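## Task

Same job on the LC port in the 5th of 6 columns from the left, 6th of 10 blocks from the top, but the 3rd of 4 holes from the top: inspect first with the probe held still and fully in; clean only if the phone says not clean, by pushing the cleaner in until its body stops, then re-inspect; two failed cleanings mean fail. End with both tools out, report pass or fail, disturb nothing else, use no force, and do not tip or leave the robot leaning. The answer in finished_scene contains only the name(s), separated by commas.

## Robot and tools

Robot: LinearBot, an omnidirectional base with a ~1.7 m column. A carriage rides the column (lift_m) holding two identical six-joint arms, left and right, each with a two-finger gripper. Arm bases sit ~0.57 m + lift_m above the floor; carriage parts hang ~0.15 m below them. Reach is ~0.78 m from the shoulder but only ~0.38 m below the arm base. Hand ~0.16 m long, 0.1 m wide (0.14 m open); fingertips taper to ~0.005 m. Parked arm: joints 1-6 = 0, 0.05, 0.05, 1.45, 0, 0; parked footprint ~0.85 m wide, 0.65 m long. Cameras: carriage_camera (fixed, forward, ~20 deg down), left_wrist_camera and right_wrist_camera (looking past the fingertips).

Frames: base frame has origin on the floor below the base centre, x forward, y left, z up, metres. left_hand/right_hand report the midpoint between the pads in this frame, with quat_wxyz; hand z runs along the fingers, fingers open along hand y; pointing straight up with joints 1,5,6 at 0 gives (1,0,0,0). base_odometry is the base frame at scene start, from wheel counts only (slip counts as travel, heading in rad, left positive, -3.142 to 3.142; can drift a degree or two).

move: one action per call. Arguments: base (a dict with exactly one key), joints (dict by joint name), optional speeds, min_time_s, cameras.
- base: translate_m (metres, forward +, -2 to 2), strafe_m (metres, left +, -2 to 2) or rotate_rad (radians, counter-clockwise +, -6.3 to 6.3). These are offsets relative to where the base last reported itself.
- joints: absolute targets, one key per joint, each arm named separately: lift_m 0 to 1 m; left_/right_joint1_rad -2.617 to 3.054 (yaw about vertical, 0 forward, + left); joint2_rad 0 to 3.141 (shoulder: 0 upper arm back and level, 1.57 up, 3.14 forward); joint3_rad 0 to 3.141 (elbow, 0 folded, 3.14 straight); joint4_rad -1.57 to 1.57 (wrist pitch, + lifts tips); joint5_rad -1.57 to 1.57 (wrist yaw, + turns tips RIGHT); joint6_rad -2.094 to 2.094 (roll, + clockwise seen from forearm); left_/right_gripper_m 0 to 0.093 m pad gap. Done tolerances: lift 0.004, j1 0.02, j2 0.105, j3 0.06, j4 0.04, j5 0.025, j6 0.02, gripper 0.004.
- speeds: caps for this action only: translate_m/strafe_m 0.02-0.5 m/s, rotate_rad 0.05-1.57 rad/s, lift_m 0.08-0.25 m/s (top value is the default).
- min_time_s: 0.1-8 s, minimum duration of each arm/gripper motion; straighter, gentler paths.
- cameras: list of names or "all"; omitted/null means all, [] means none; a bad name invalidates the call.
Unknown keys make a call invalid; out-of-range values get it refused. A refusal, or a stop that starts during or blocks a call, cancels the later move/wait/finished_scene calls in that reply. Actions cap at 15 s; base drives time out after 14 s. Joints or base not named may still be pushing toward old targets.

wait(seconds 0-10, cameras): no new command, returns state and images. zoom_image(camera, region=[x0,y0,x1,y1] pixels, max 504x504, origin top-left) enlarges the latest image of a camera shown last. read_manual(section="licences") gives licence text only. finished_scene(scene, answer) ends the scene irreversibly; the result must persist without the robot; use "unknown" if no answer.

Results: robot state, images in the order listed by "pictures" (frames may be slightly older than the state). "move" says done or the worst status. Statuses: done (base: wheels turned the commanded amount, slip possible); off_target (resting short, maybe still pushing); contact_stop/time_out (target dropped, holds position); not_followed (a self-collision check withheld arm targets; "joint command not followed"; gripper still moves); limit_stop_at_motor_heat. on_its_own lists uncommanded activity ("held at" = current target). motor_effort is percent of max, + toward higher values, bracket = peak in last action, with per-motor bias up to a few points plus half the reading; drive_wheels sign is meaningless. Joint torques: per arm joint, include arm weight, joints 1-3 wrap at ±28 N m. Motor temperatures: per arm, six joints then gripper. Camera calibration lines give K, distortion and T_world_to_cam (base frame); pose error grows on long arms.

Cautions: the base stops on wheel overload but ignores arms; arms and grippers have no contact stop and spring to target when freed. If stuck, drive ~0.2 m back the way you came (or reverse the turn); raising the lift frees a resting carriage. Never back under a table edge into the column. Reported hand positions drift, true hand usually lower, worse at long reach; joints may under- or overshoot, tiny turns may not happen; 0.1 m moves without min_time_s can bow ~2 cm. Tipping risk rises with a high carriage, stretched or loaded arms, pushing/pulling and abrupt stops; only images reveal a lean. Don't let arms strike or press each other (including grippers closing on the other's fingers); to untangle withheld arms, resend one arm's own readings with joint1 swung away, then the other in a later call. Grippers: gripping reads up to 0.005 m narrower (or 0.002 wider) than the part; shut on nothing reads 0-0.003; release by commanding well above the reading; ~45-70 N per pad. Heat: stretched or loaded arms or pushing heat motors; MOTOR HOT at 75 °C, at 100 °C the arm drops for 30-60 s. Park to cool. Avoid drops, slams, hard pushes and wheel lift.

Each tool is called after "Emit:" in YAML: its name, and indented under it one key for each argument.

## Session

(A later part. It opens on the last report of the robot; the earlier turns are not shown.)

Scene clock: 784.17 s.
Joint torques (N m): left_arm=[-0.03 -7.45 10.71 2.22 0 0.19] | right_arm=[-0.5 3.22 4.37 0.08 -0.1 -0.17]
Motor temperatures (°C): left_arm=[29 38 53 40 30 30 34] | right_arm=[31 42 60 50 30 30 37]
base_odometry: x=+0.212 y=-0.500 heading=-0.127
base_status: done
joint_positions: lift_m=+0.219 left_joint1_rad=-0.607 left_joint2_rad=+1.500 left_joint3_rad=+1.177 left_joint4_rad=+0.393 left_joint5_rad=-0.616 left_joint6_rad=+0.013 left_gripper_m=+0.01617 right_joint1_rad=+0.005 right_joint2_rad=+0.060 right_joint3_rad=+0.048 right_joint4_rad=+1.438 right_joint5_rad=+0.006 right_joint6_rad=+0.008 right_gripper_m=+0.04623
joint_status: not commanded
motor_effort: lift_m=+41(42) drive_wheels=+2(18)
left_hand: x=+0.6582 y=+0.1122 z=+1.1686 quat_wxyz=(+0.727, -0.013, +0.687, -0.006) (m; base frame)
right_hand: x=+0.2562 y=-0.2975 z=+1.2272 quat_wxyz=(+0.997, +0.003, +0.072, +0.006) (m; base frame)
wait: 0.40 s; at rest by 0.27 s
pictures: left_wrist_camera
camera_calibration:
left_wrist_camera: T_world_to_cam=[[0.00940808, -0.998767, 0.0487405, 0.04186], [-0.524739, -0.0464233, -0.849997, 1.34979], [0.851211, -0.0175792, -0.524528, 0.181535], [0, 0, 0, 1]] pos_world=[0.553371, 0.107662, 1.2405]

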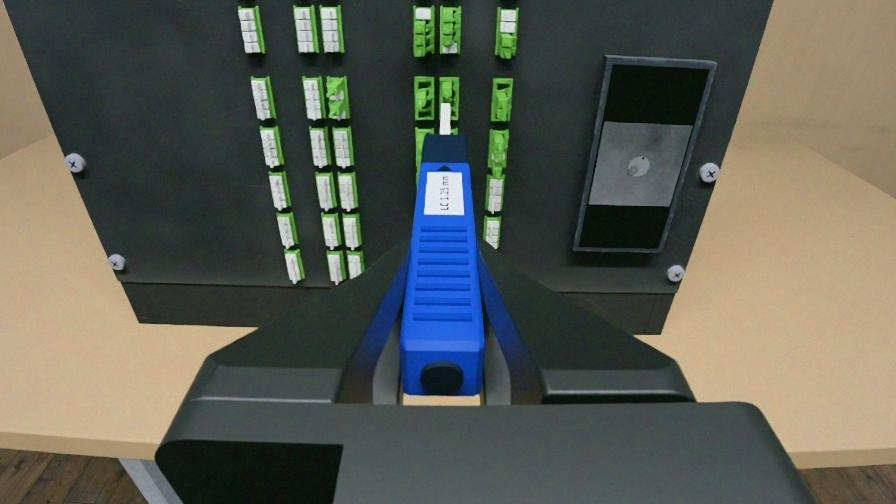

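Emit:
move:
  base: {"translate_m": 0.002}
  joints: {"left_joint1_rad": -0.6125}
  speeds: {"translate_m": 0.02}
  cameras: []

Emit:
wait:
  seconds: 0.4
  cameras: ["left_wrist_camera"]

Emit:
zoom_image:
  camera: "left_wrist_camera"
  region: [430, 90, 460, 120]

Scene clock: 788.53 s.
Joint torques (N m): left_arm=[-0.94 -7.58 10.71 2.2 0 0.19] | right_arm=[-0.46 3.21 4.66 0.09 -0.12 -0.16]
Motor temperatures (°C): left_arm=[29 38 53 40 30 30 34] | right_arm=[31 42 60 49 30 30 37]
move: done
base_odometry: x=+0.214 y=-0.500 heading=-0.127
base_status: done
joint_positions: lift_m=+0.219 left_joint1_rad=-0.607 left_joint2_rad=+1.500 left_joint3_rad=+1.177 left_joint4_rad=+0.393 left_joint5_rad=-0.617 left_joint6_rad=+0.013 left_gripper_m=+0.01617 right_joint1_rad=+0.005 right_joint2_rad=+0.060 right_joint3_rad=+0.048 right_joint4_rad=+1.438 right_joint5_rad=+0.006 right_joint6_rad=+0.008 right_gripper_m=+0.04623
joint_status: all done
motor_effort: lift_m=+41(42) drive_wheels=+2(11)
left_hand: x=+0.6582 y=+0.1121 z=+1.1684 quat_wxyz=(+0.727, -0.013, +0.687, -0.006) (m; base frame)
right_hand: x=+0.2563 y=-0.2975 z=+1.2272 quat_wxyz=(+0.997, +0.003, +0.073, +0.006) (m; base frame)
pictures: none
No camera images: "cameras" was empty.

Scene clock: 788.93 s.
Joint torques (N m): left_arm=[-0.87 -7.54 10.77 2.2 -0.02 0.19] | right_arm=[-0.38 3.25 4.49 0.08 -0.1 -0.16]
Motor temperatures (°C): left_arm=[29 38 53 40 30 30 34] | right_arm=[31 42 60 49 30 30 37]
base_odometry: x=+0.214 y=-0.500 heading=-0.127
base_status: done
joint_positions: lift_m=+0.219 left_joint1_rad=-0.607 left_joint2_rad=+1.500 left_joint3_rad=+1.177 left_joint4_rad=+0.393 left_joint5_rad=-0.617 left_joint6_rad=+0.013 left_gripper_m=+0.01617 right_joint1_rad=+0.005 right_joint2_rad=+0.060 right_joint3_rad=+0.048 right_joint4_rad=+1.438 right_joint5_rad=+0.006 right_joint6_rad=+0.008 right_gripper_m=+0.04623
joint_status: all done
motor_effort: lift_m=+41(42) drive_wheels=+2(11)
left_hand: x=+0.6582 y=+0.1121 z=+1.1684 quat_wxyz=(+0.727, -0.013, +0.687, -0.006) (m; base frame)
right_hand: x=+0.2563 y=-0.2975 z=+1.2272 quat_wxyz=(+0.997, +0.003, +0.073, +0.006) (m; base frame)
wait: 0.40 s; at rest by 0.27 s
pictures: left_wrist_camera
camera_calibration:
left_wrist_camera: T_world_to_cam=[[0.00945608, -0.998774, 0.0485968, 0.0418164], [-0.525042, -0.0463199, -0.849815, 1.34968], [0.851024, -0.0174794, -0.524836, 0.181869], [0, 0, 0, 1]] pos_world=[0.553471, 0.107461, 1.2404]

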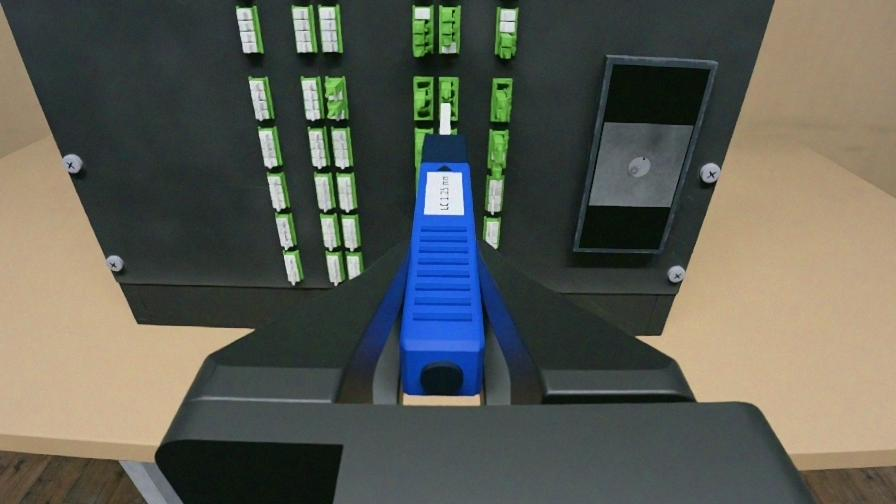

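Scaled by 16.800 from the camera's 896x504 image, which has a finer 1280x720 frame.

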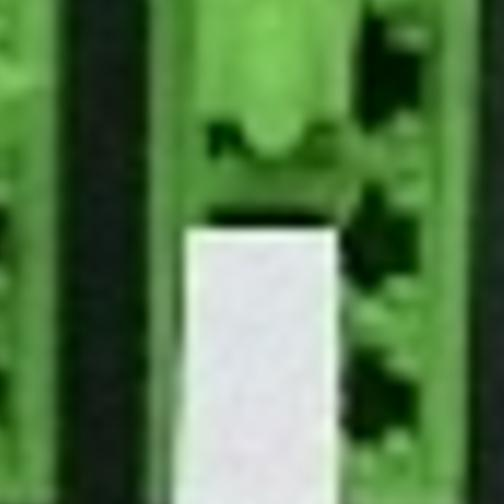

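Emit:
move:
  joints: {"left_joint1_rad": -0.6155}
  cameras: ["left_wrist_camera"]

Emit:
zoom_image:
  camera: "left_wrist_camera"
  region: [430, 90, 460, 120]

Scene clock: 791.30 s.
Joint torques (N m): left_arm=[-1.16 -7.53 10.71 2.21 -0.02 0.18] | right_arm=[-0.51 3.25 4.48 0.1 -0.11 -0.18]
Motor temperatures (°C): left_arm=[29 38 53 41 30 30 34] | right_arm=[31 42 60 49 30 30 37]
move: done
base_odometry: x=+0.214 y=-0.500 heading=-0.127
base_status: not commanded
joint_positions: lift_m=+0.219 left_joint1_rad=-0.607 left_joint2_rad=+1.500 left_joint3_rad=+1.177 left_joint4_rad=+0.393 left_joint5_rad=-0.617 left_joint6_rad=+0.013 left_gripper_m=+0.01617 right_joint1_rad=+0.005 right_joint2_rad=+0.060 right_joint3_rad=+0.048 right_joint4_rad=+1.438 right_joint5_rad=+0.006 right_joint6_rad=+0.008 right_gripper_m=+0.04623
joint_status: all done
motor_effort: lift_m=+41(42) drive_wheels=+2(2)
left_hand: x=+0.6582 y=+0.1121 z=+1.1684 quat_wxyz=(+0.727, -0.013, +0.687, -0.006) (m; base frame)
right_hand: x=+0.2563 y=-0.2975 z=+1.2272 quat_wxyz=(+0.997, +0.003, +0.073, +0.006) (m; base frame)
pictures: left_wrist_camera
camera_calibration:
left_wrist_camera: T_world_to_cam=[[0.00945608, -0.998774, 0.0485968, 0.0418164], [-0.525042, -0.0463199, -0.849815, 1.34968], [0.851024, -0.0174794, -0.524836, 0.181869], [0, 0, 0, 1]] pos_world=[0.553471, 0.107461, 1.2404]

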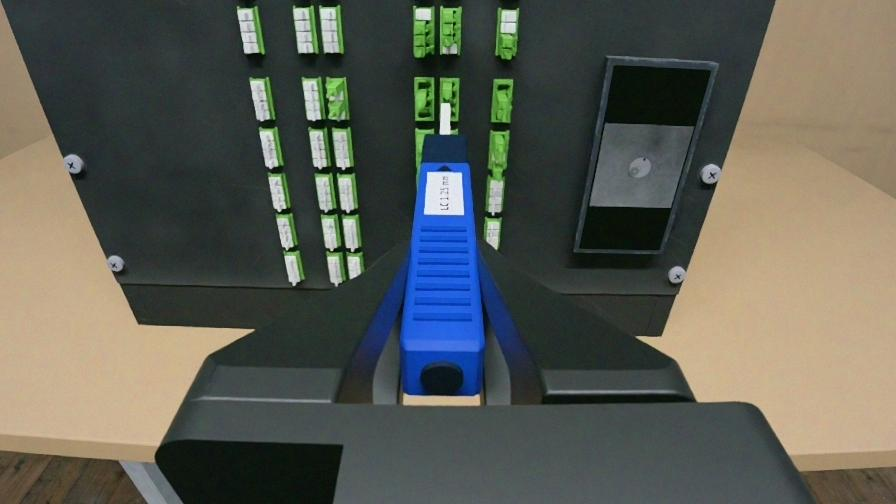

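Scaled by 16.800 from the camera's 896x504 image, which has a finer 1280x720 frame.

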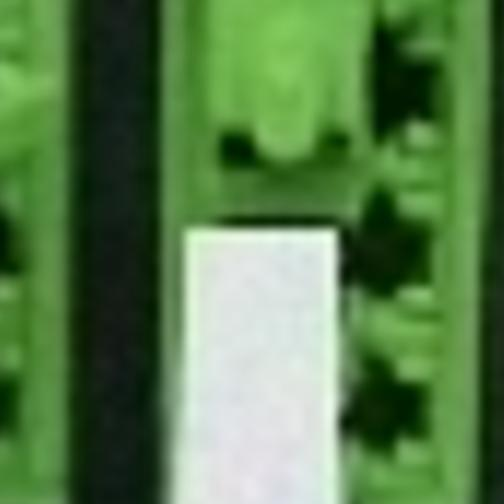

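Emit:
move:
  joints: {"left_joint1_rad": -0.617}
  cameras: ["left_wrist_camera"]

Emit:
zoom_image:
  camera: "left_wrist_camera"
  region: [430, 90, 460, 120]

Scene clock: 793.70 s.
Joint torques (N m): left_arm=[-0.98 -7.47 10.73 2.2 -0.01 0.18] | right_arm=[-0.4 3.22 4.45 0.1 -0.1 -0.16]
Motor temperatures (°C): left_arm=[29 38 53 41 30 30 34] | right_arm=[31 42 60 49 30 30 37]
move: done
base_odometry: x=+0.214 y=-0.500 heading=-0.127
base_status: not commanded
joint_positions: lift_m=+0.219 left_joint1_rad=-0.611 left_joint2_rad=+1.500 left_joint3_rad=+1.177 left_joint4_rad=+0.393 left_joint5_rad=-0.617 left_joint6_rad=+0.013 left_gripper_m=+0.01617 right_joint1_rad=+0.005 right_joint2_rad=+0.060 right_joint3_rad=+0.048 right_joint4_rad=+1.438 right_joint5_rad=+0.006 right_joint6_rad=+0.008 right_gripper_m=+0.04623
joint_status: all done
motor_effort: lift_m=+42(42) drive_wheels=+2(2)
left_hand: x=+0.6577 y=+0.1107 z=+1.1684 quat_wxyz=(+0.727, -0.012, +0.687, -0.007) (m; base frame)
right_hand: x=+0.2563 y=-0.2975 z=+1.2272 quat_wxyz=(+0.997, +0.003, +0.073, +0.006) (m; base frame)
pictures: left_wrist_camera
camera_calibration:
left_wrist_camera: T_world_to_cam=[[0.00640739, -0.998798, 0.0486001, 0.0425169], [-0.525203, -0.0447194, -0.849801, 1.34922], [0.850953, -0.0200799, -0.524858, 0.18272], [0, 0, 0, 1]] pos_world=[0.552855, 0.106471, 1.2404]

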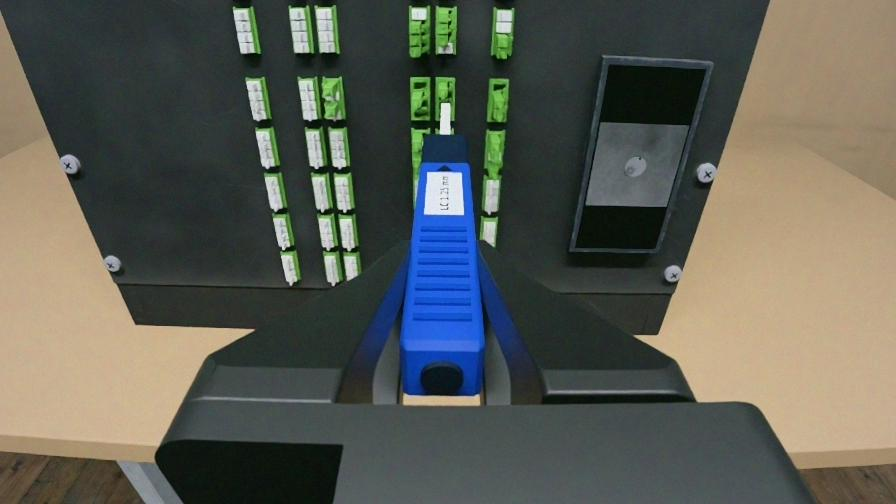

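Scaled by 16.800 from the camera's 896x504 image, which has a finer 1280x720 frame.

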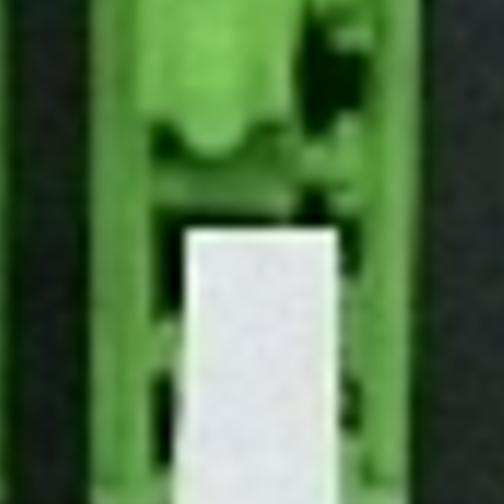

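Emit:
move:
  joints: {"left_joint1_rad": -0.608}
  cameras: []

Emit:
move:
  base: {"translate_m": 0.002}
  speeds: {"translate_m": 0.02}
  cameras: []

Emit:
wait:
  seconds: 0.8
  cameras: ["left_wrist_camera"]

Emit:
zoom_image:
  camera: "left_wrist_camera"
  region: [430, 90, 460, 120]

Scene clock: 797.33 s.
Joint torques (N m): left_arm=[-0.2 -7.51 10.71 2.21 -0.01 0.18] | right_arm=[-0.42 3.26 4.46 0.1 -0.08 -0.16]
Motor temperatures (°C): left_arm=[29 38 53 41 30 30 34] | right_arm=[31 42 60 49 30 30 37]
move: done
base_odometry: x=+0.214 y=-0.500 heading=-0.127
base_status: not commanded
joint_positions: lift_m=+0.219 left_joint1_rad=-0.611 left_joint2_rad=+1.500 left_joint3_rad=+1.177 left_joint4_rad=+0.393 left_joint5_rad=-0.617 left_joint6_rad=+0.013 left_gripper_m=+0.01617 right_joint1_rad=+0.005 right_joint2_rad=+0.060 right_joint3_rad=+0.048 right_joint4_rad=+1.438 right_joint5_rad=+0.006 right_joint6_rad=+0.008 right_gripper_m=+0.04623
joint_status: all done
motor_effort: lift_m=+43(43) drive_wheels=+2(2)
left_hand: x=+0.6577 y=+0.1107 z=+1.1684 quat_wxyz=(+0.727, -0.012, +0.687, -0.007) (m; base frame)
right_hand: x=+0.2563 y=-0.2975 z=+1.2272 quat_wxyz=(+0.997, +0.003, +0.073, +0.006) (m; base frame)
pictures: none
No camera images: "cameras" was empty.

Scene clock: 797.97 s.
Joint torques (N m): left_arm=[-0.32 -7.47 10.7 2.22 0 0.18] | right_arm=[-0.5 3.17 4.66 0.11 -0.11 -0.17]
Motor temperatures (°C): left_arm=[29 38 53 41 30 30 34] | right_arm=[31 42 59 48 30 30 37]
move: done
base_odometry: x=+0.216 y=-0.500 heading=-0.127
base_status: done
joint_positions: lift_m=+0.219 left_joint1_rad=-0.609 left_joint2_rad=+1.501 left_joint3_rad=+1.177 left_joint4_rad=+0.393 left_joint5_rad=-0.617 left_joint6_rad=+0.013 left_gripper_m=+0.01617 right_joint1_rad=+0.005 right_joint2_rad=+0.060 right_joint3_rad=+0.048 right_joint4_rad=+1.438 right_joint5_rad=+0.006 right_joint6_rad=+0.008 right_gripper_m=+0.04623
joint_status: not commanded
motor_effort: lift_m=+40(42) drive_wheels=+2(10)
left_hand: x=+0.6580 y=+0.1112 z=+1.1683 quat_wxyz=(+0.727, -0.012, +0.687, -0.007) (m; base frame)
right_hand: x=+0.2563 y=-0.2975 z=+1.2272 quat_wxyz=(+0.997, +0.003, +0.073, +0.006) (m; base frame)
pictures: none
No camera images: "cameras" was empty.

Scene clock: 798.77 s.
Joint torques (N m): left_arm=[-0.29 -7.56 10.7 2.21 -0.01 0.18] | right_arm=[-0.47 3.15 4.48 0.06 -0.12 -0.19]
Motor temperatures (°C): left_arm=[29 38 53 41 30 30 34] | right_arm=[31 41 59 48 30 30 37]
base_odometry: x=+0.216 y=-0.500 heading=-0.127
base_status: done
joint_positions: lift_m=+0.219 left_joint1_rad=-0.609 left_joint2_rad=+1.501 left_joint3_rad=+1.177 left_joint4_rad=+0.393 left_joint5_rad=-0.617 left_joint6_rad=+0.013 left_gripper_m=+0.01617 right_joint1_rad=+0.005 right_joint2_rad=+0.060 right_joint3_rad=+0.048 right_joint4_rad=+1.438 right_joint5_rad=+0.006 right_joint6_rad=+0.008 right_gripper_m=+0.04623
joint_status: not commanded
motor_effort: lift_m=+41(42) drive_wheels=+2(10)
left_hand: x=+0.6580 y=+0.1112 z=+1.1683 quat_wxyz=(+0.727, -0.012, +0.687, -0.007) (m; base frame)
right_hand: x=+0.2563 y=-0.2975 z=+1.2272 quat_wxyz=(+0.997, +0.003, +0.073, +0.006) (m; base frame)
wait: 0.80 s; at rest by 0.27 s
pictures: left_wrist_camera
camera_calibration:
left_wrist_camera: T_world_to_cam=[[0.00756922, -0.998801, 0.0483618, 0.0424688], [-0.525419, -0.0451216, -0.849646, 1.34928], [0.85081, -0.0189791, -0.525131, 0.182711], [0, 0, 0, 1]] pos_world=[0.553161, 0.106767, 1.2403]

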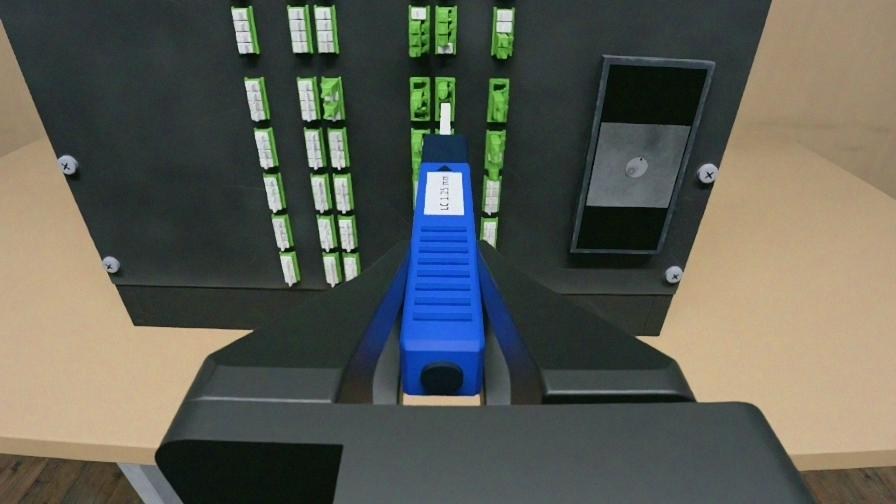

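Scaled by 16.800 from the camera's 896x504 image, which has a finer 1280x720 frame.

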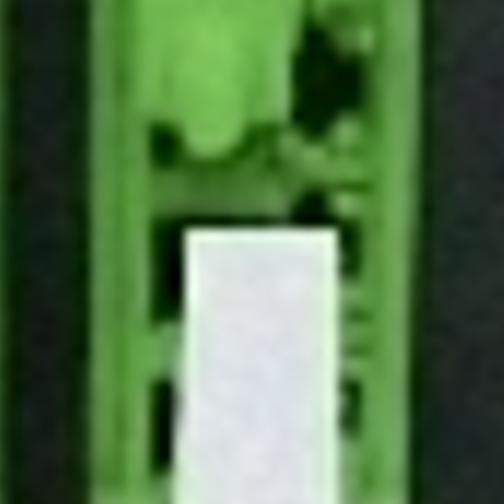

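Emit:
move:
  joints: {"left_joint1_rad": -0.6035}
  cameras: ["left_wrist_camera"]

Emit:
zoom_image:
  camera: "left_wrist_camera"
  region: [430, 90, 460, 120]

Scene clock: 801.47 s.
Joint torques (N m): left_arm=[0.14 -7.56 10.74 2.21 0 0.18] | right_arm=[-0.49 3.21 4.57 0.1 -0.11 -0.18]
Motor temperatures (°C): left_arm=[29 38 53 41 30 30 34] | right_arm=[31 41 59 48 30 30 37]
move: done
base_odometry: x=+0.216 y=-0.500 heading=-0.127
base_status: not commanded
joint_positions: lift_m=+0.219 left_joint1_rad=-0.609 left_joint2_rad=+1.501 left_joint3_rad=+1.177 left_joint4_rad=+0.393 left_joint5_rad=-0.617 left_joint6_rad=+0.013 left_gripper_m=+0.01617 right_joint1_rad=+0.005 right_joint2_rad=+0.060 right_joint3_rad=+0.048 right_joint4_rad=+1.438 right_joint5_rad=+0.006 right_joint6_rad=+0.008 right_gripper_m=+0.04623
joint_status: all done
motor_effort: lift_m=+40(42) drive_wheels=+2(2)
left_hand: x=+0.6580 y=+0.1112 z=+1.1683 quat_wxyz=(+0.727, -0.012, +0.687, -0.007) (m; base frame)
right_hand: x=+0.2563 y=-0.2975 z=+1.2272 quat_wxyz=(+0.997, +0.003, +0.073, +0.006) (m; base frame)
pictures: left_wrist_camera
camera_calibration:
left_wrist_camera: T_world_to_cam=[[0.00756922, -0.998801, 0.0483618, 0.0424688], [-0.525419, -0.0451216, -0.849646, 1.34928], [0.85081, -0.0189791, -0.525131, 0.182711], [0, 0, 0, 1]] pos_world=[0.553161, 0.106767, 1.2403]

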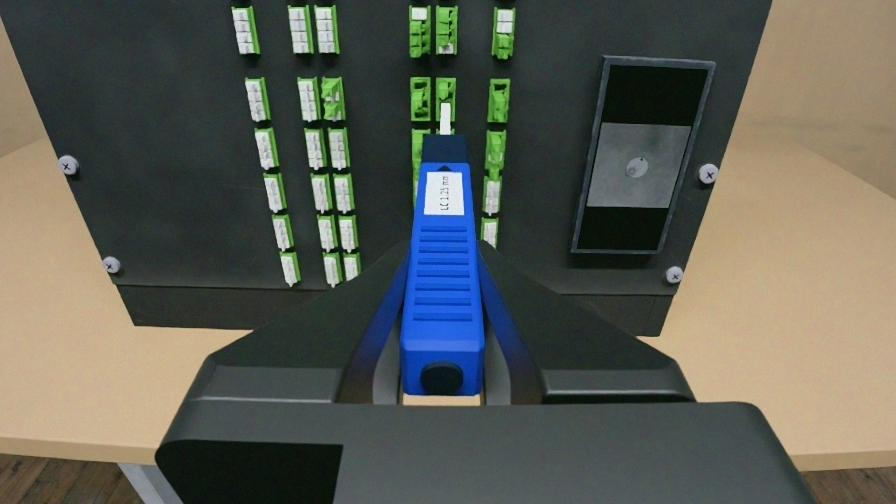

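Scaled by 16.800 from the camera's 896x504 image, which has a finer 1280x720 frame.

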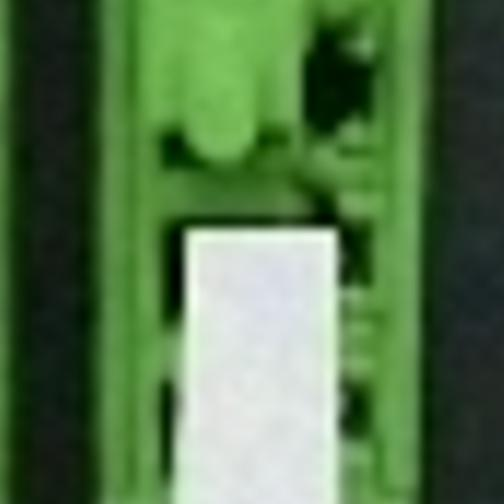

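Emit:
move:
  base: {"translate_m": 0.002}
  speeds: {"translate_m": 0.02}
  cameras: []

Emit:
wait:
  seconds: 2
  cameras: ["left_wrist_camera"]

Emit:
zoom_image:
  camera: "left_wrist_camera"
  region: [430, 90, 460, 120]

Scene clock: 804.87 s.
Joint torques (N m): left_arm=[-0.08 -7.64 10.74 2.21 -0.01 0.18] | right_arm=[-0.36 3.18 4.62 0.13 -0.11 -0.19]
Motor temperatures (°C): left_arm=[29 38 53 41 30 30 34] | right_arm=[31 41 59 48 30 30 37]
move: done
base_odometry: x=+0.218 y=-0.500 heading=-0.127
base_status: done
joint_positions: lift_m=+0.219 left_joint1_rad=-0.607 left_joint2_rad=+1.501 left_joint3_rad=+1.177 left_joint4_rad=+0.393 left_joint5_rad=-0.617 left_joint6_rad=+0.013 left_gripper_m=+0.01617 right_joint1_rad=+0.005 right_joint2_rad=+0.060 right_joint3_rad=+0.048 right_joint4_rad=+1.437 right_joint5_rad=+0.006 right_joint6_rad=+0.008 right_gripper_m=+0.04623
joint_status: not commanded
motor_effort: lift_m=+42(42) drive_wheels=+1(13)
left_hand: x=+0.6585 y=+0.1123 z=+1.1683 quat_wxyz=(+0.727, -0.013, +0.687, -0.006) (m; base frame)
right_hand: x=+0.2564 y=-0.2975 z=+1.2272 quat_wxyz=(+0.997, +0.003, +0.073, +0.006) (m; base frame)
pictures: none
No camera images: "cameras" was empty.

Scene clock: 806.87 s.
Joint torques (N m): left_arm=[-0.08 -7.54 10.74 2.2 -0.02 0.18] | right_arm=[-0.53 3.21 4.55 0.1 -0.11 -0.17]
Motor temperatures (°C): left_arm=[29 38 54 41 30 30 34] | right_arm=[31 41 59 48 30 30 37]
base_odometry: x=+0.218 y=-0.500 heading=-0.127
base_status: done
joint_positions: lift_m=+0.219 left_joint1_rad=-0.607 left_joint2_rad=+1.501 left_joint3_rad=+1.177 left_joint4_rad=+0.393 left_joint5_rad=-0.617 left_joint6_rad=+0.013 left_gripper_m=+0.01617 right_joint1_rad=+0.005 right_joint2_rad=+0.060 right_joint3_rad=+0.048 right_joint4_rad=+1.438 right_joint5_rad=+0.006 right_joint6_rad=+0.008 right_gripper_m=+0.04623
joint_status: not commanded
motor_effort: lift_m=+41(42) drive_wheels=+1(13)
left_hand: x=+0.6585 y=+0.1123 z=+1.1683 quat_wxyz=(+0.727, -0.013, +0.687, -0.006) (m; base frame)
right_hand: x=+0.2563 y=-0.2975 z=+1.2272 quat_wxyz=(+0.997, +0.003, +0.073, +0.006) (m; base frame)
wait: 2.00 s; at rest by 0.27 s
pictures: left_wrist_camera
camera_calibration:
left_wrist_camera: T_world_to_cam=[[0.010259, -0.998778, 0.0483448, 0.0418847], [-0.525314, -0.0465215, -0.849636, 1.34967], [0.850846, -0.0166798, -0.52515, 0.182046], [0, 0, 0, 1]] pos_world=[0.553676, 0.107659, 1.2403]

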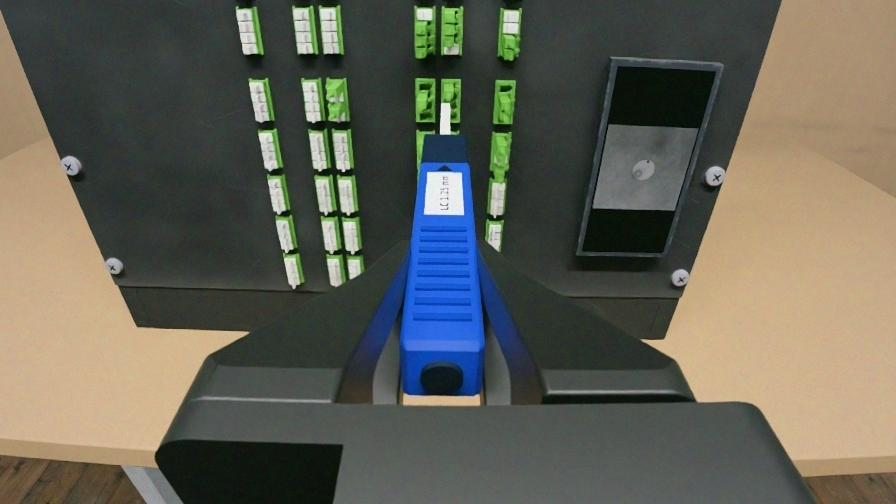

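Scaled by 16.800 from the camera's 896x504 image, which has a finer 1280x720 frame.

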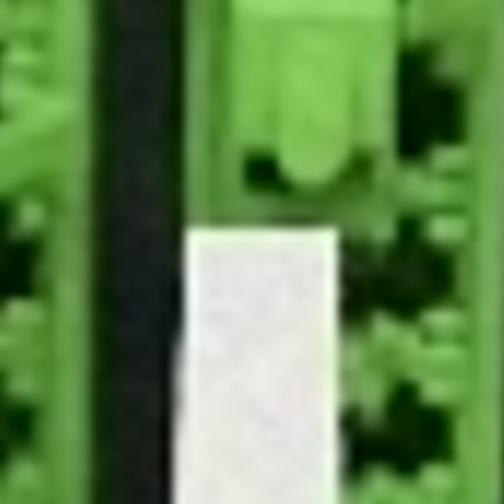

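Emit:
move:
  base: {"translate_m": 0.02}
  joints: {"left_joint1_rad": -0.609, "lift_m": 0.208}
  speeds: {"translate_m": 0.03, "lift_m": 0.08}
  cameras: []

Emit:
wait:
  seconds: 1
  cameras: ["left_wrist_camera", "carriage_camera"]

Emit:
zoom_image:
  camera: "left_wrist_camera"
  region: [420, 60, 480, 140]

Scene clock: 836.33 s.
Joint torques (N m): left_arm=[-0.61 -7.73 10.56 2.22 -0.01 0.18] | right_arm=[-0.49 3.22 4.59 0.07 -0.11 -0.17]
Motor temperatures (°C): left_arm=[29 38 54 43 30 30 34] | right_arm=[31 40 59 45 30 30 37]
move: done
base_odometry: x=+0.238 y=-0.502 heading=-0.127
base_status: done
joint_positions: lift_m=+0.208 left_joint1_rad=-0.607 left_joint2_rad=+1.503 left_joint3_rad=+1.178 left_joint4_rad=+0.392 left_joint5_rad=-0.617 left_joint6_rad=+0.013 left_gripper_m=+0.01617 right_joint1_rad=+0.005 right_joint2_rad=+0.060 right_joint3_rad=+0.048 right_joint4_rad=+1.437 right_joint5_rad=+0.006 right_joint6_rad=+0.008 right_gripper_m=+0.04623
joint_status: all done
motor_effort: lift_m=+37(38) drive_wheels=-2(13)
left_hand: x=+0.6588 y=+0.1117 z=+1.1562 quat_wxyz=(+0.726, -0.013, +0.687, -0.006) (m; base frame)
right_hand: x=+0.2564 y=-0.2975 z=+1.2158 quat_wxyz=(+0.997, +0.003, +0.073, +0.006) (m; base frame)
pictures: none
No camera images: "cameras" was empty.

Scene clock: 837.33 s.
Joint torques (N m): left_arm=[-0.57 -7.79 10.59 2.21 -0.01 0.18] | right_arm=[-0.43 3.23 4.48 0.1 -0.11 -0.18]
Motor temperatures (°C): left_arm=[29 38 55 43 30 30 34] | right_arm=[31 40 59 45 30 30 37]
base_odometry: x=+0.238 y=-0.502 heading=-0.127
base_status: done
joint_positions: lift_m=+0.208 left_joint1_rad=-0.607 left_joint2_rad=+1.503 left_joint3_rad=+1.178 left_joint4_rad=+0.392 left_joint5_rad=-0.617 left_joint6_rad=+0.013 left_gripper_m=+0.01617 right_joint1_rad=+0.005 right_joint2_rad=+0.060 right_joint3_rad=+0.048 right_joint4_rad=+1.438 right_joint5_rad=+0.006 right_joint6_rad=+0.008 right_gripper_m=+0.04623
joint_status: all done
motor_effort: lift_m=+38(38) drive_wheels=-2(13)
left_hand: x=+0.6588 y=+0.1117 z=+1.1562 quat_wxyz=(+0.726, -0.013, +0.687, -0.006) (m; base frame)
right_hand: x=+0.2563 y=-0.2975 z=+1.2158 quat_wxyz=(+0.997, +0.003, +0.073, +0.006) (m; base frame)
wait: 1.00 s; at rest by 0.27 s
pictures: carriage_camera, left_wrist_camera
camera_calibration:
carriage_camera: T_world_to_cam=[[0.0462105, -0.998783, 0.0172131, -0.0289508], [-0.373918, -0.0332736, -0.926865, 1.16221], [0.92631, 0.0363946, -0.375001, 0.340929], [0, 0, 0, 1]] pos_world=[0.120105, -0.0026525, 1.20556]
left_wrist_camera: T_world_to_cam=[[0.00992395, -0.998832, 0.0472908, 0.0433468], [-0.526616, -0.0454238, -0.848889, 1.33939], [0.850045, -0.0164798, -0.526452, 0.177331], [0, 0, 0, 1]] pos_world=[0.554175, 0.107059, 1.2283]

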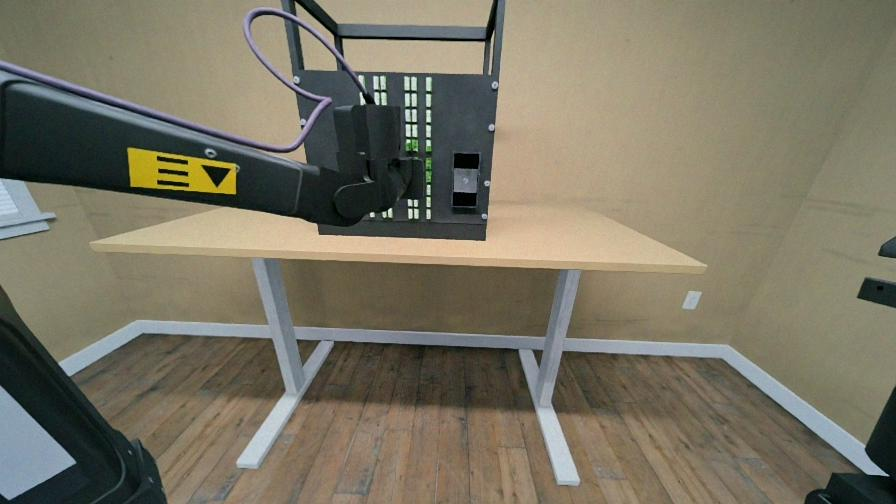

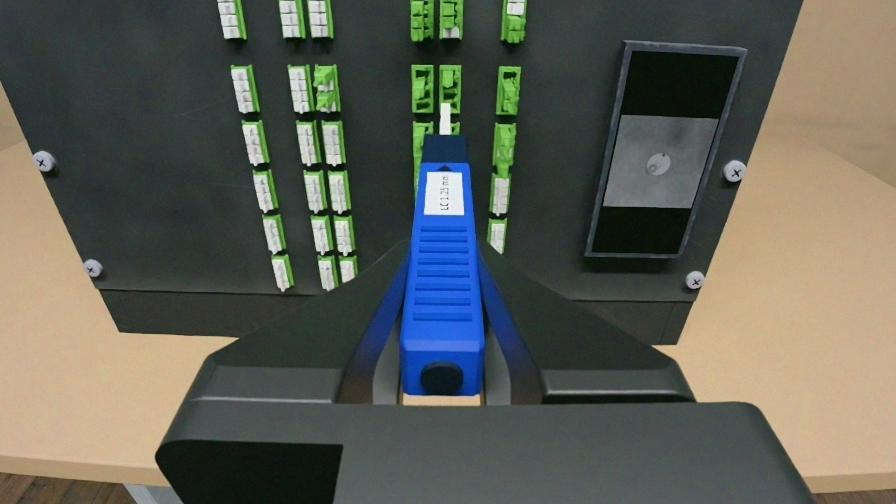

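Scaled by 6.300 from the camera's 896x504 image, which has a finer 1280x720 frame.

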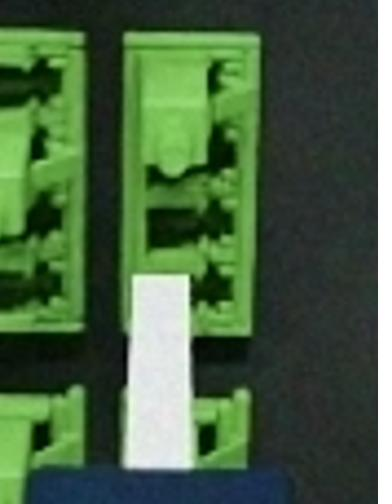

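Emit:
move:
  base: {"translate_m": 0.015}
  joints: {"left_joint1_rad": -0.613, "lift_m": 0.2064}
  speeds: {"translate_m": 0.03, "lift_m": 0.08}
  cameras: []

Emit:
wait:
  seconds: 1
  cameras: ["left_wrist_camera"]

Emit:
zoom_image:
  camera: "left_wrist_camera"
  region: [420, 60, 480, 140]

Scene clock: 843.77 s.
Joint torques (N m): left_arm=[-0.75 -7.82 10.65 2.21 -0.01 0.19] | right_arm=[-0.61 3.22 4.57 0.07 -0.11 -0.18]
Motor temperatures (°C): left_arm=[29 38 56 43 30 30 34] | right_arm=[30 40 58 45 30 30 37]
move: done
base_odometry: x=+0.252 y=-0.504 heading=-0.127
base_status: done
joint_positions: lift_m=+0.207 left_joint1_rad=-0.609 left_joint2_rad=+1.503 left_joint3_rad=+1.178 left_joint4_rad=+0.393 left_joint5_rad=-0.617 left_joint6_rad=+0.013 left_gripper_m=+0.01617 right_joint1_rad=+0.005 right_joint2_rad=+0.060 right_joint3_rad=+0.047 right_joint4_rad=+1.438 right_joint5_rad=+0.006 right_joint6_rad=+0.008 right_gripper_m=+0.04623
joint_status: all done
motor_effort: lift_m=+35(37) drive_wheels=-2(12)
left_hand: x=+0.6586 y=+0.1112 z=+1.1549 quat_wxyz=(+0.726, -0.012, +0.687, -0.006) (m; base frame)
right_hand: x=+0.2564 y=-0.2975 z=+1.2142 quat_wxyz=(+0.997, +0.003, +0.073, +0.006) (m; base frame)
pictures: none
No camera images: "cameras" was empty.

Scene clock: 844.77 s.
Joint torques (N m): left_arm=[-0.84 -7.84 10.63 2.21 -0.01 0.18] | right_arm=[-0.61 3.29 4.64 0.08 -0.11 -0.19]
Motor temperatures (°C): left_arm=[29 38 56 43 30 30 34] | right_arm=[30 40 58 45 30 30 37]
base_odometry: x=+0.252 y=-0.504 heading=-0.127
base_status: done
joint_positions: lift_m=+0.207 left_joint1_rad=-0.609 left_joint2_rad=+1.503 left_joint3_rad=+1.178 left_joint4_rad=+0.393 left_joint5_rad=-0.617 left_joint6_rad=+0.013 left_gripper_m=+0.01617 right_joint1_rad=+0.005 right_joint2_rad=+0.060 right_joint3_rad=+0.047 right_joint4_rad=+1.438 right_joint5_rad=+0.006 right_joint6_rad=+0.008 right_gripper_m=+0.04623
joint_status: all done
motor_effort: lift_m=+35(37) drive_wheels=-2(12)
left_hand: x=+0.6586 y=+0.1112 z=+1.1549 quat_wxyz=(+0.726, -0.012, +0.687, -0.006) (m; base frame)
right_hand: x=+0.2564 y=-0.2975 z=+1.2142 quat_wxyz=(+0.997, +0.003, +0.073, +0.006) (m; base frame)
wait: 1.00 s; at rest by 0.27 s
pictures: left_wrist_camera
camera_calibration:
left_wrist_camera: T_world_to_cam=[[0.00871689, -0.998825, 0.0476685, 0.0432202], [-0.526171, -0.0451188, -0.849181, 1.33819], [0.850334, -0.0176796, -0.525946, 0.176248], [0, 0, 0, 1]] pos_world=[0.553868, 0.106663, 1.227]

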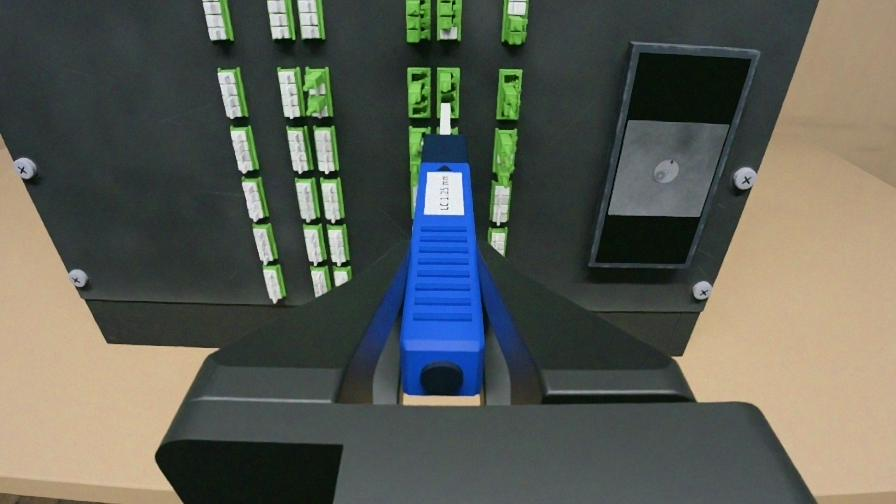

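Scaled by 6.300 from the camera's 896x504 image, which has a finer 1280x720 frame.

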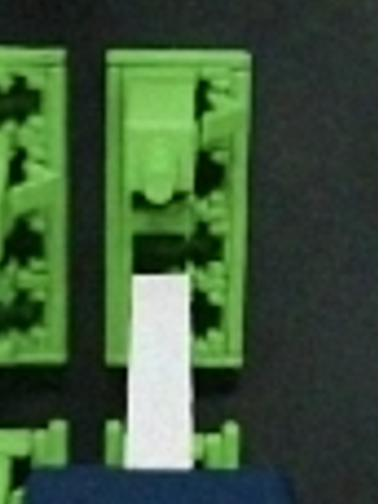

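Emit:
move:
  base: {"translate_m": 0.006}
  speeds: {"translate_m": 0.02}
  cameras: ["left_wrist_camera"]

Emit:
wait:
  seconds: 1
  cameras: ["left_wrist_camera"]

Emit:
zoom_image:
  camera: "left_wrist_camera"
  region: [420, 60, 480, 140]

Emit:
zoom_image:
  camera: "left_wrist_camera"
  region: [430, 90, 460, 120]

Scene clock: 864.97 s.
Joint torques (N m): left_arm=[-0.68 -7.77 10.62 2.2 -0.02 0.19] | right_arm=[-0.46 3.36 4.51 0.08 -0.13 -0.2]
Motor temperatures (°C): left_arm=[29 39 58 44 30 30 34] | right_arm=[30 40 58 43 30 30 37]
move: done
base_odometry: x=+0.258 y=-0.505 heading=-0.126
base_status: done
joint_positions: lift_m=+0.207 left_joint1_rad=-0.609 left_joint2_rad=+1.503 left_joint3_rad=+1.178 left_joint4_rad=+0.393 left_joint5_rad=-0.617 left_joint6_rad=+0.013 left_gripper_m=+0.01617 right_joint1_rad=+0.005 right_joint2_rad=+0.060 right_joint3_rad=+0.047 right_joint4_rad=+1.437 right_joint5_rad=+0.006 right_joint6_rad=+0.008 right_gripper_m=+0.04623
joint_status: not commanded
motor_effort: lift_m=+35(36) drive_wheels=-1(11)
left_hand: x=+0.6585 y=+0.1111 z=+1.1549 quat_wxyz=(+0.726, -0.012, +0.687, -0.006) (m; base frame)
right_hand: x=+0.2565 y=-0.2975 z=+1.2142 quat_wxyz=(+0.997, +0.003, +0.073, +0.006) (m; base frame)
pictures: left_wrist_camera
camera_calibration:
left_wrist_camera: T_world_to_cam=[[0.00835695, -0.998829, 0.0476564, 0.0433361], [-0.526184, -0.0449189, -0.849183, 1.33817], [0.850329, -0.0179795, -0.525944, 0.17628], [0, 0, 0, 1]] pos_world=[0.553866, 0.106564, 1.227]

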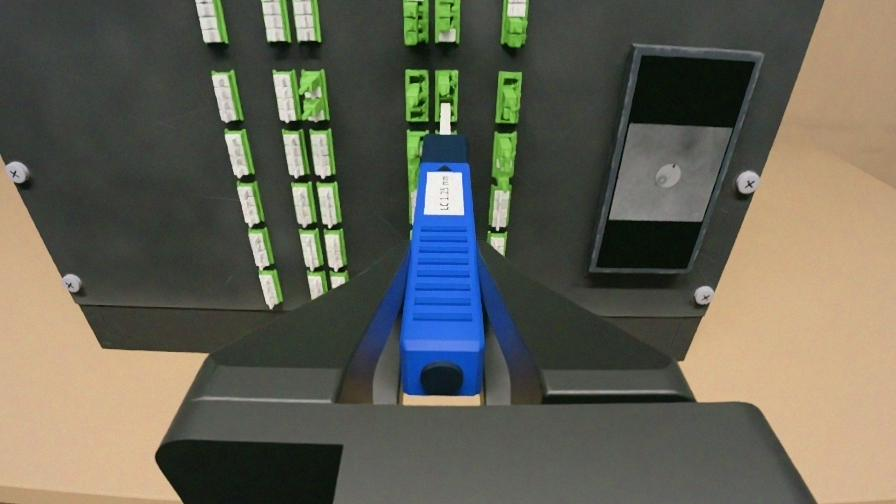

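Scene clock: 865.97 s.
Joint torques (N m): left_arm=[-0.8 -7.79 10.54 2.2 -0.02 0.19] | right_arm=[-0.47 3.22 4.71 0.11 -0.11 -0.17]
Motor temperatures (°C): left_arm=[29 39 58 44 30 30 34] | right_arm=[30 40 58 43 30 30 37]
base_odometry: x=+0.258 y=-0.505 heading=-0.126
base_status: done
joint_positions: lift_m=+0.207 left_joint1_rad=-0.609 left_joint2_rad=+1.503 left_joint3_rad=+1.178 left_joint4_rad=+0.393 left_joint5_rad=-0.617 left_joint6_rad=+0.013 left_gripper_m=+0.01617 right_joint1_rad=+0.005 right_joint2_rad=+0.060 right_joint3_rad=+0.047 right_joint4_rad=+1.438 right_joint5_rad=+0.006 right_joint6_rad=+0.008 right_gripper_m=+0.04623
joint_status: not commanded
motor_effort: lift_m=+35(36) drive_wheels=-1(11)
left_hand: x=+0.6585 y=+0.1111 z=+1.1549 quat_wxyz=(+0.726, -0.012, +0.687, -0.006) (m; base frame)
right_hand: x=+0.2564 y=-0.2975 z=+1.2142 quat_wxyz=(+0.997, +0.003, +0.073, +0.006) (m; base frame)
wait: 1.00 s; at rest by 0.27 s
pictures: left_wrist_camera
camera_calibration:
left_wrist_camera: T_world_to_cam=[[0.00835695, -0.998829, 0.0476564, 0.0433361], [-0.526184, -0.0449189, -0.849183, 1.33817], [0.850329, -0.0179795, -0.525944, 0.17628], [0, 0, 0, 1]] pos_world=[0.553866, 0.106564, 1.227]

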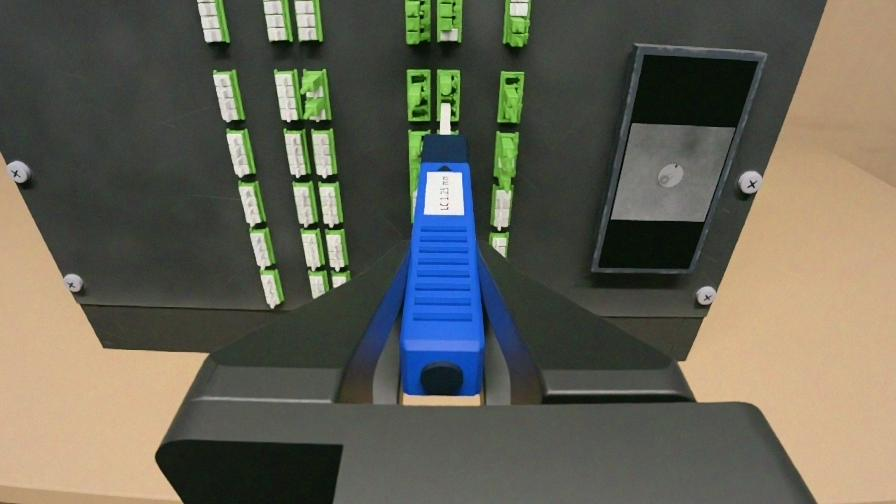

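Scaled by 6.300 from the camera's 896x504 image, which has a finer 1280x720 frame.

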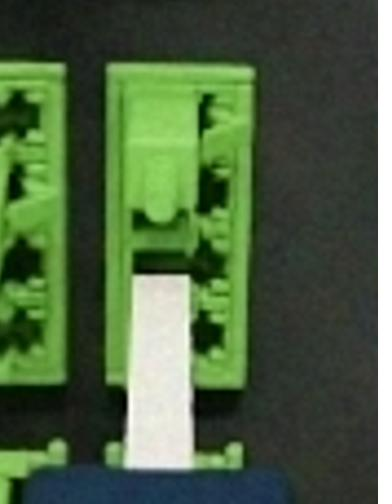

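Scaled by 16.800 from the camera's 896x504 image, which has a finer 1280x720 frame.

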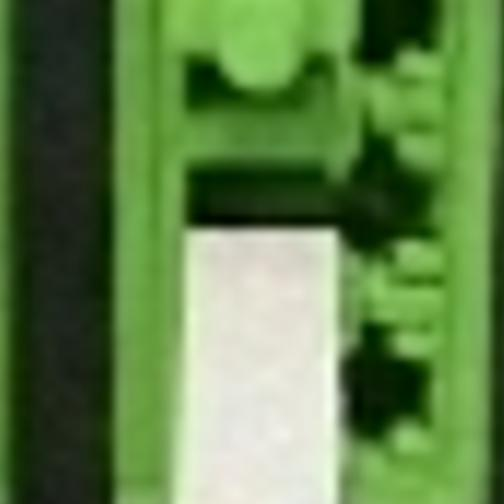

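Emit:
move:
  base: {"translate_m": 0.004}
  speeds: {"translate_m": 0.02}
  cameras: []

Emit:
wait:
  seconds: 1
  cameras: ["left_wrist_camera"]

Emit:
zoom_image:
  camera: "left_wrist_camera"
  region: [430, 90, 460, 120]

Scene clock: 870.30 s.
Joint torques (N m): left_arm=[-0.66 -7.82 10.59 2.2 -0.01 0.19] | right_arm=[-0.49 3.29 4.63 0.11 -0.1 -0.17]
Motor temperatures (°C): left_arm=[29 39 58 44 30 30 34] | right_arm=[30 40 57 43 30 30 37]
move: done
base_odometry: x=+0.262 y=-0.505 heading=-0.126
base_status: done
joint_positions: lift_m=+0.207 left_joint1_rad=-0.610 left_joint2_rad=+1.503 left_joint3_rad=+1.178 left_joint4_rad=+0.393 left_joint5_rad=-0.617 left_joint6_rad=+0.013 left_gripper_m=+0.01617 right_joint1_rad=+0.005 right_joint2_rad=+0.060 right_joint3_rad=+0.047 right_joint4_rad=+1.438 right_joint5_rad=+0.006 right_joint6_rad=+0.008 right_gripper_m=+0.04623
joint_status: not commanded
motor_effort: lift_m=+36(36) drive_wheels=-2(12)
left_hand: x=+0.6583 y=+0.1106 z=+1.1548 quat_wxyz=(+0.726, -0.012, +0.687, -0.007) (m; base frame)
right_hand: x=+0.2564 y=-0.2975 z=+1.2142 quat_wxyz=(+0.997, +0.003, +0.073, +0.006) (m; base frame)
pictures: none
No camera images: "cameras" was empty.

Scene clock: 871.30 s.
Joint torques (N m): left_arm=[-0.7 -7.8 10.58 2.2 -0.01 0.18] | right_arm=[-0.39 3.26 4.52 0.11 -0.12 -0.16]
Motor temperatures (°C): left_arm=[29 39 58 44 30 30 34] | right_arm=[30 40 57 43 30 30 37]
base_odometry: x=+0.262 y=-0.505 heading=-0.126
base_status: done
joint_positions: lift_m=+0.207 left_joint1_rad=-0.610 left_joint2_rad=+1.503 left_joint3_rad=+1.178 left_joint4_rad=+0.393 left_joint5_rad=-0.617 left_joint6_rad=+0.013 left_gripper_m=+0.01617 right_joint1_rad=+0.005 right_joint2_rad=+0.060 right_joint3_rad=+0.047 right_joint4_rad=+1.438 right_joint5_rad=+0.006 right_joint6_rad=+0.008 right_gripper_m=+0.04623
joint_status: not commanded
motor_effort: lift_m=+35(36) drive_wheels=-1(12)
left_hand: x=+0.6583 y=+0.1106 z=+1.1548 quat_wxyz=(+0.726, -0.012, +0.687, -0.007) (m; base frame)
right_hand: x=+0.2564 y=-0.2975 z=+1.2142 quat_wxyz=(+0.997, +0.003, +0.073, +0.006) (m; base frame)
wait: 1.00 s; at rest by 0.27 s
pictures: left_wrist_camera
camera_calibration:
left_wrist_camera: T_world_to_cam=[[0.00724178, -0.998843, 0.0475331, 0.0437167], [-0.526531, -0.04422, -0.849005, 1.33786], [0.850125, -0.0188793, -0.526243, 0.176971], [0, 0, 0, 1]] pos_world=[0.553661, 0.106167, 1.2269]

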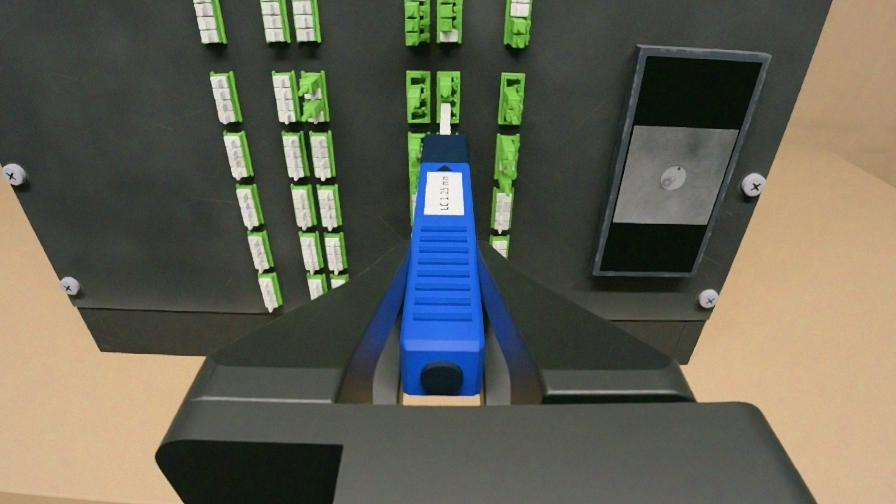

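Scaled by 16.800 from the camera's 896x504 image, which has a finer 1280x720 frame.

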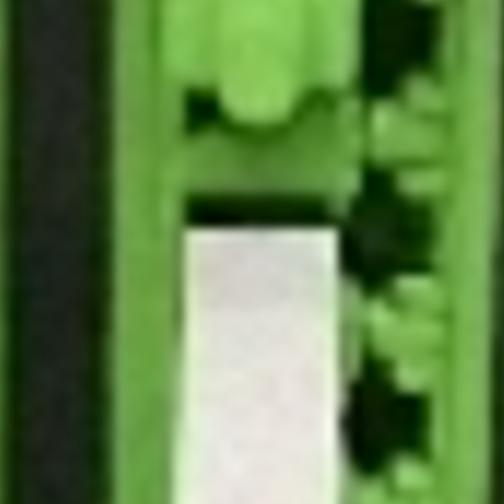

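Emit:
move:
  base: {"translate_m": 0.003}
  speeds: {"translate_m": 0.02}
  cameras: []

Emit:
wait:
  seconds: 1
  cameras: ["left_wrist_camera"]

Emit:
zoom_image:
  camera: "left_wrist_camera"
  region: [430, 90, 460, 120]

Scene clock: 881.77 s.
Joint torques (N m): left_arm=[-0.7 -7.84 10.63 2.21 -0.01 0.18] | right_arm=[-0.42 3.22 4.51 0.11 -0.11 -0.18]
Motor temperatures (°C): left_arm=[29 39 58 44 30 30 34] | right_arm=[30 39 57 42 30 30 37]
move: done
base_odometry: x=+0.265 y=-0.505 heading=-0.126
base_status: done
joint_positions: lift_m=+0.207 left_joint1_rad=-0.610 left_joint2_rad=+1.503 left_joint3_rad=+1.178 left_joint4_rad=+0.393 left_joint5_rad=-0.617 left_joint6_rad=+0.013 left_gripper_m=+0.01617 right_joint1_rad=+0.005 right_joint2_rad=+0.060 right_joint3_rad=+0.047 right_joint4_rad=+1.438 right_joint5_rad=+0.006 right_joint6_rad=+0.008 right_gripper_m=+0.04623
joint_status: not commanded
motor_effort: lift_m=+35(36) drive_wheels=+2(15)
left_hand: x=+0.6583 y=+0.1106 z=+1.1549 quat_wxyz=(+0.726, -0.012, +0.687, -0.007) (m; base frame)
right_hand: x=+0.2564 y=-0.2975 z=+1.2142 quat_wxyz=(+0.997, +0.003, +0.073, +0.006) (m; base frame)
pictures: none
No camera images: "cameras" was empty.

Scene clock: 882.77 s.
Joint torques (N m): left_arm=[-0.69 -7.77 10.58 2.21 -0.01 0.18] | right_arm=[-0.43 3.23 4.66 0.09 -0.1 -0.17]
Motor temperatures (°C): left_arm=[29 39 59 44 30 30 34] | right_arm=[30 39 57 42 30 30 37]
base_odometry: x=+0.265 y=-0.505 heading=-0.126
base_status: done
joint_positions: lift_m=+0.207 left_joint1_rad=-0.610 left_joint2_rad=+1.503 left_joint3_rad=+1.178 left_joint4_rad=+0.393 left_joint5_rad=-0.617 left_joint6_rad=+0.013 left_gripper_m=+0.01617 right_joint1_rad=+0.005 right_joint2_rad=+0.060 right_joint3_rad=+0.047 right_joint4_rad=+1.438 right_joint5_rad=+0.006 right_joint6_rad=+0.008 right_gripper_m=+0.04623
joint_status: not commanded
motor_effort: lift_m=+35(36) drive_wheels=+2(15)
left_hand: x=+0.6583 y=+0.1106 z=+1.1549 quat_wxyz=(+0.726, -0.012, +0.687, -0.007) (m; base frame)
right_hand: x=+0.2564 y=-0.2975 z=+1.2142 quat_wxyz=(+0.997, +0.003, +0.073, +0.006) (m; base frame)
wait: 1.00 s; at rest by 0.27 s
pictures: left_wrist_camera
camera_calibration:
left_wrist_camera: T_world_to_cam=[[0.0071922, -0.998837, 0.0476725, 0.0435686], [-0.526228, -0.0443192, -0.849188, 1.33796], [0.850313, -0.0189791, -0.525935, 0.176638], [0, 0, 0, 1]] pos_world=[0.55356, 0.106168, 1.227]

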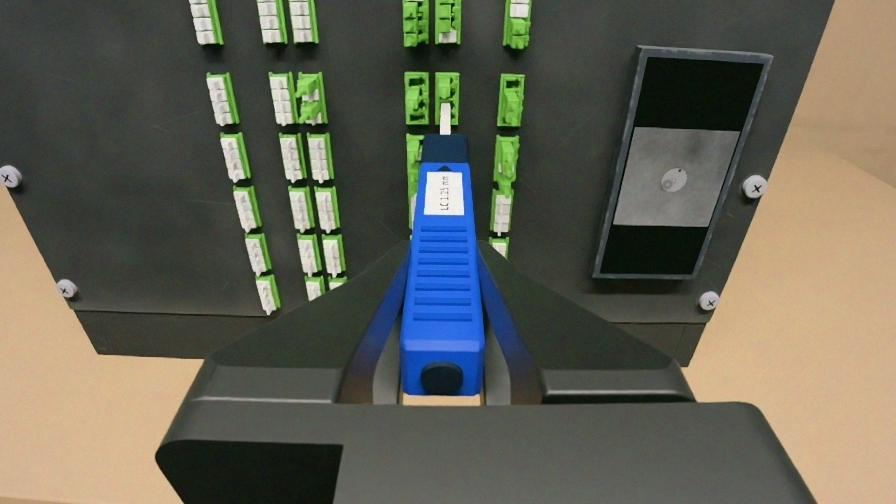

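Scaled by 16.800 from the camera's 896x504 image, which has a finer 1280x720 frame.

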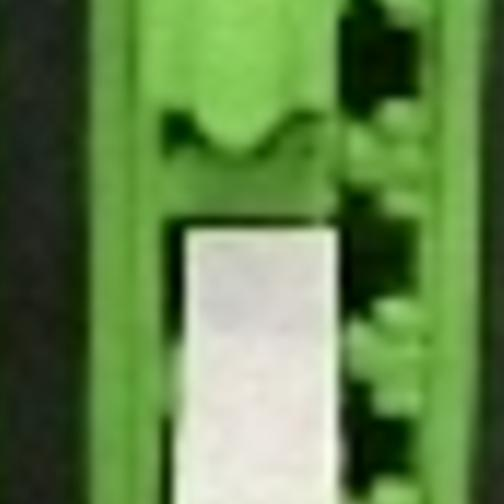

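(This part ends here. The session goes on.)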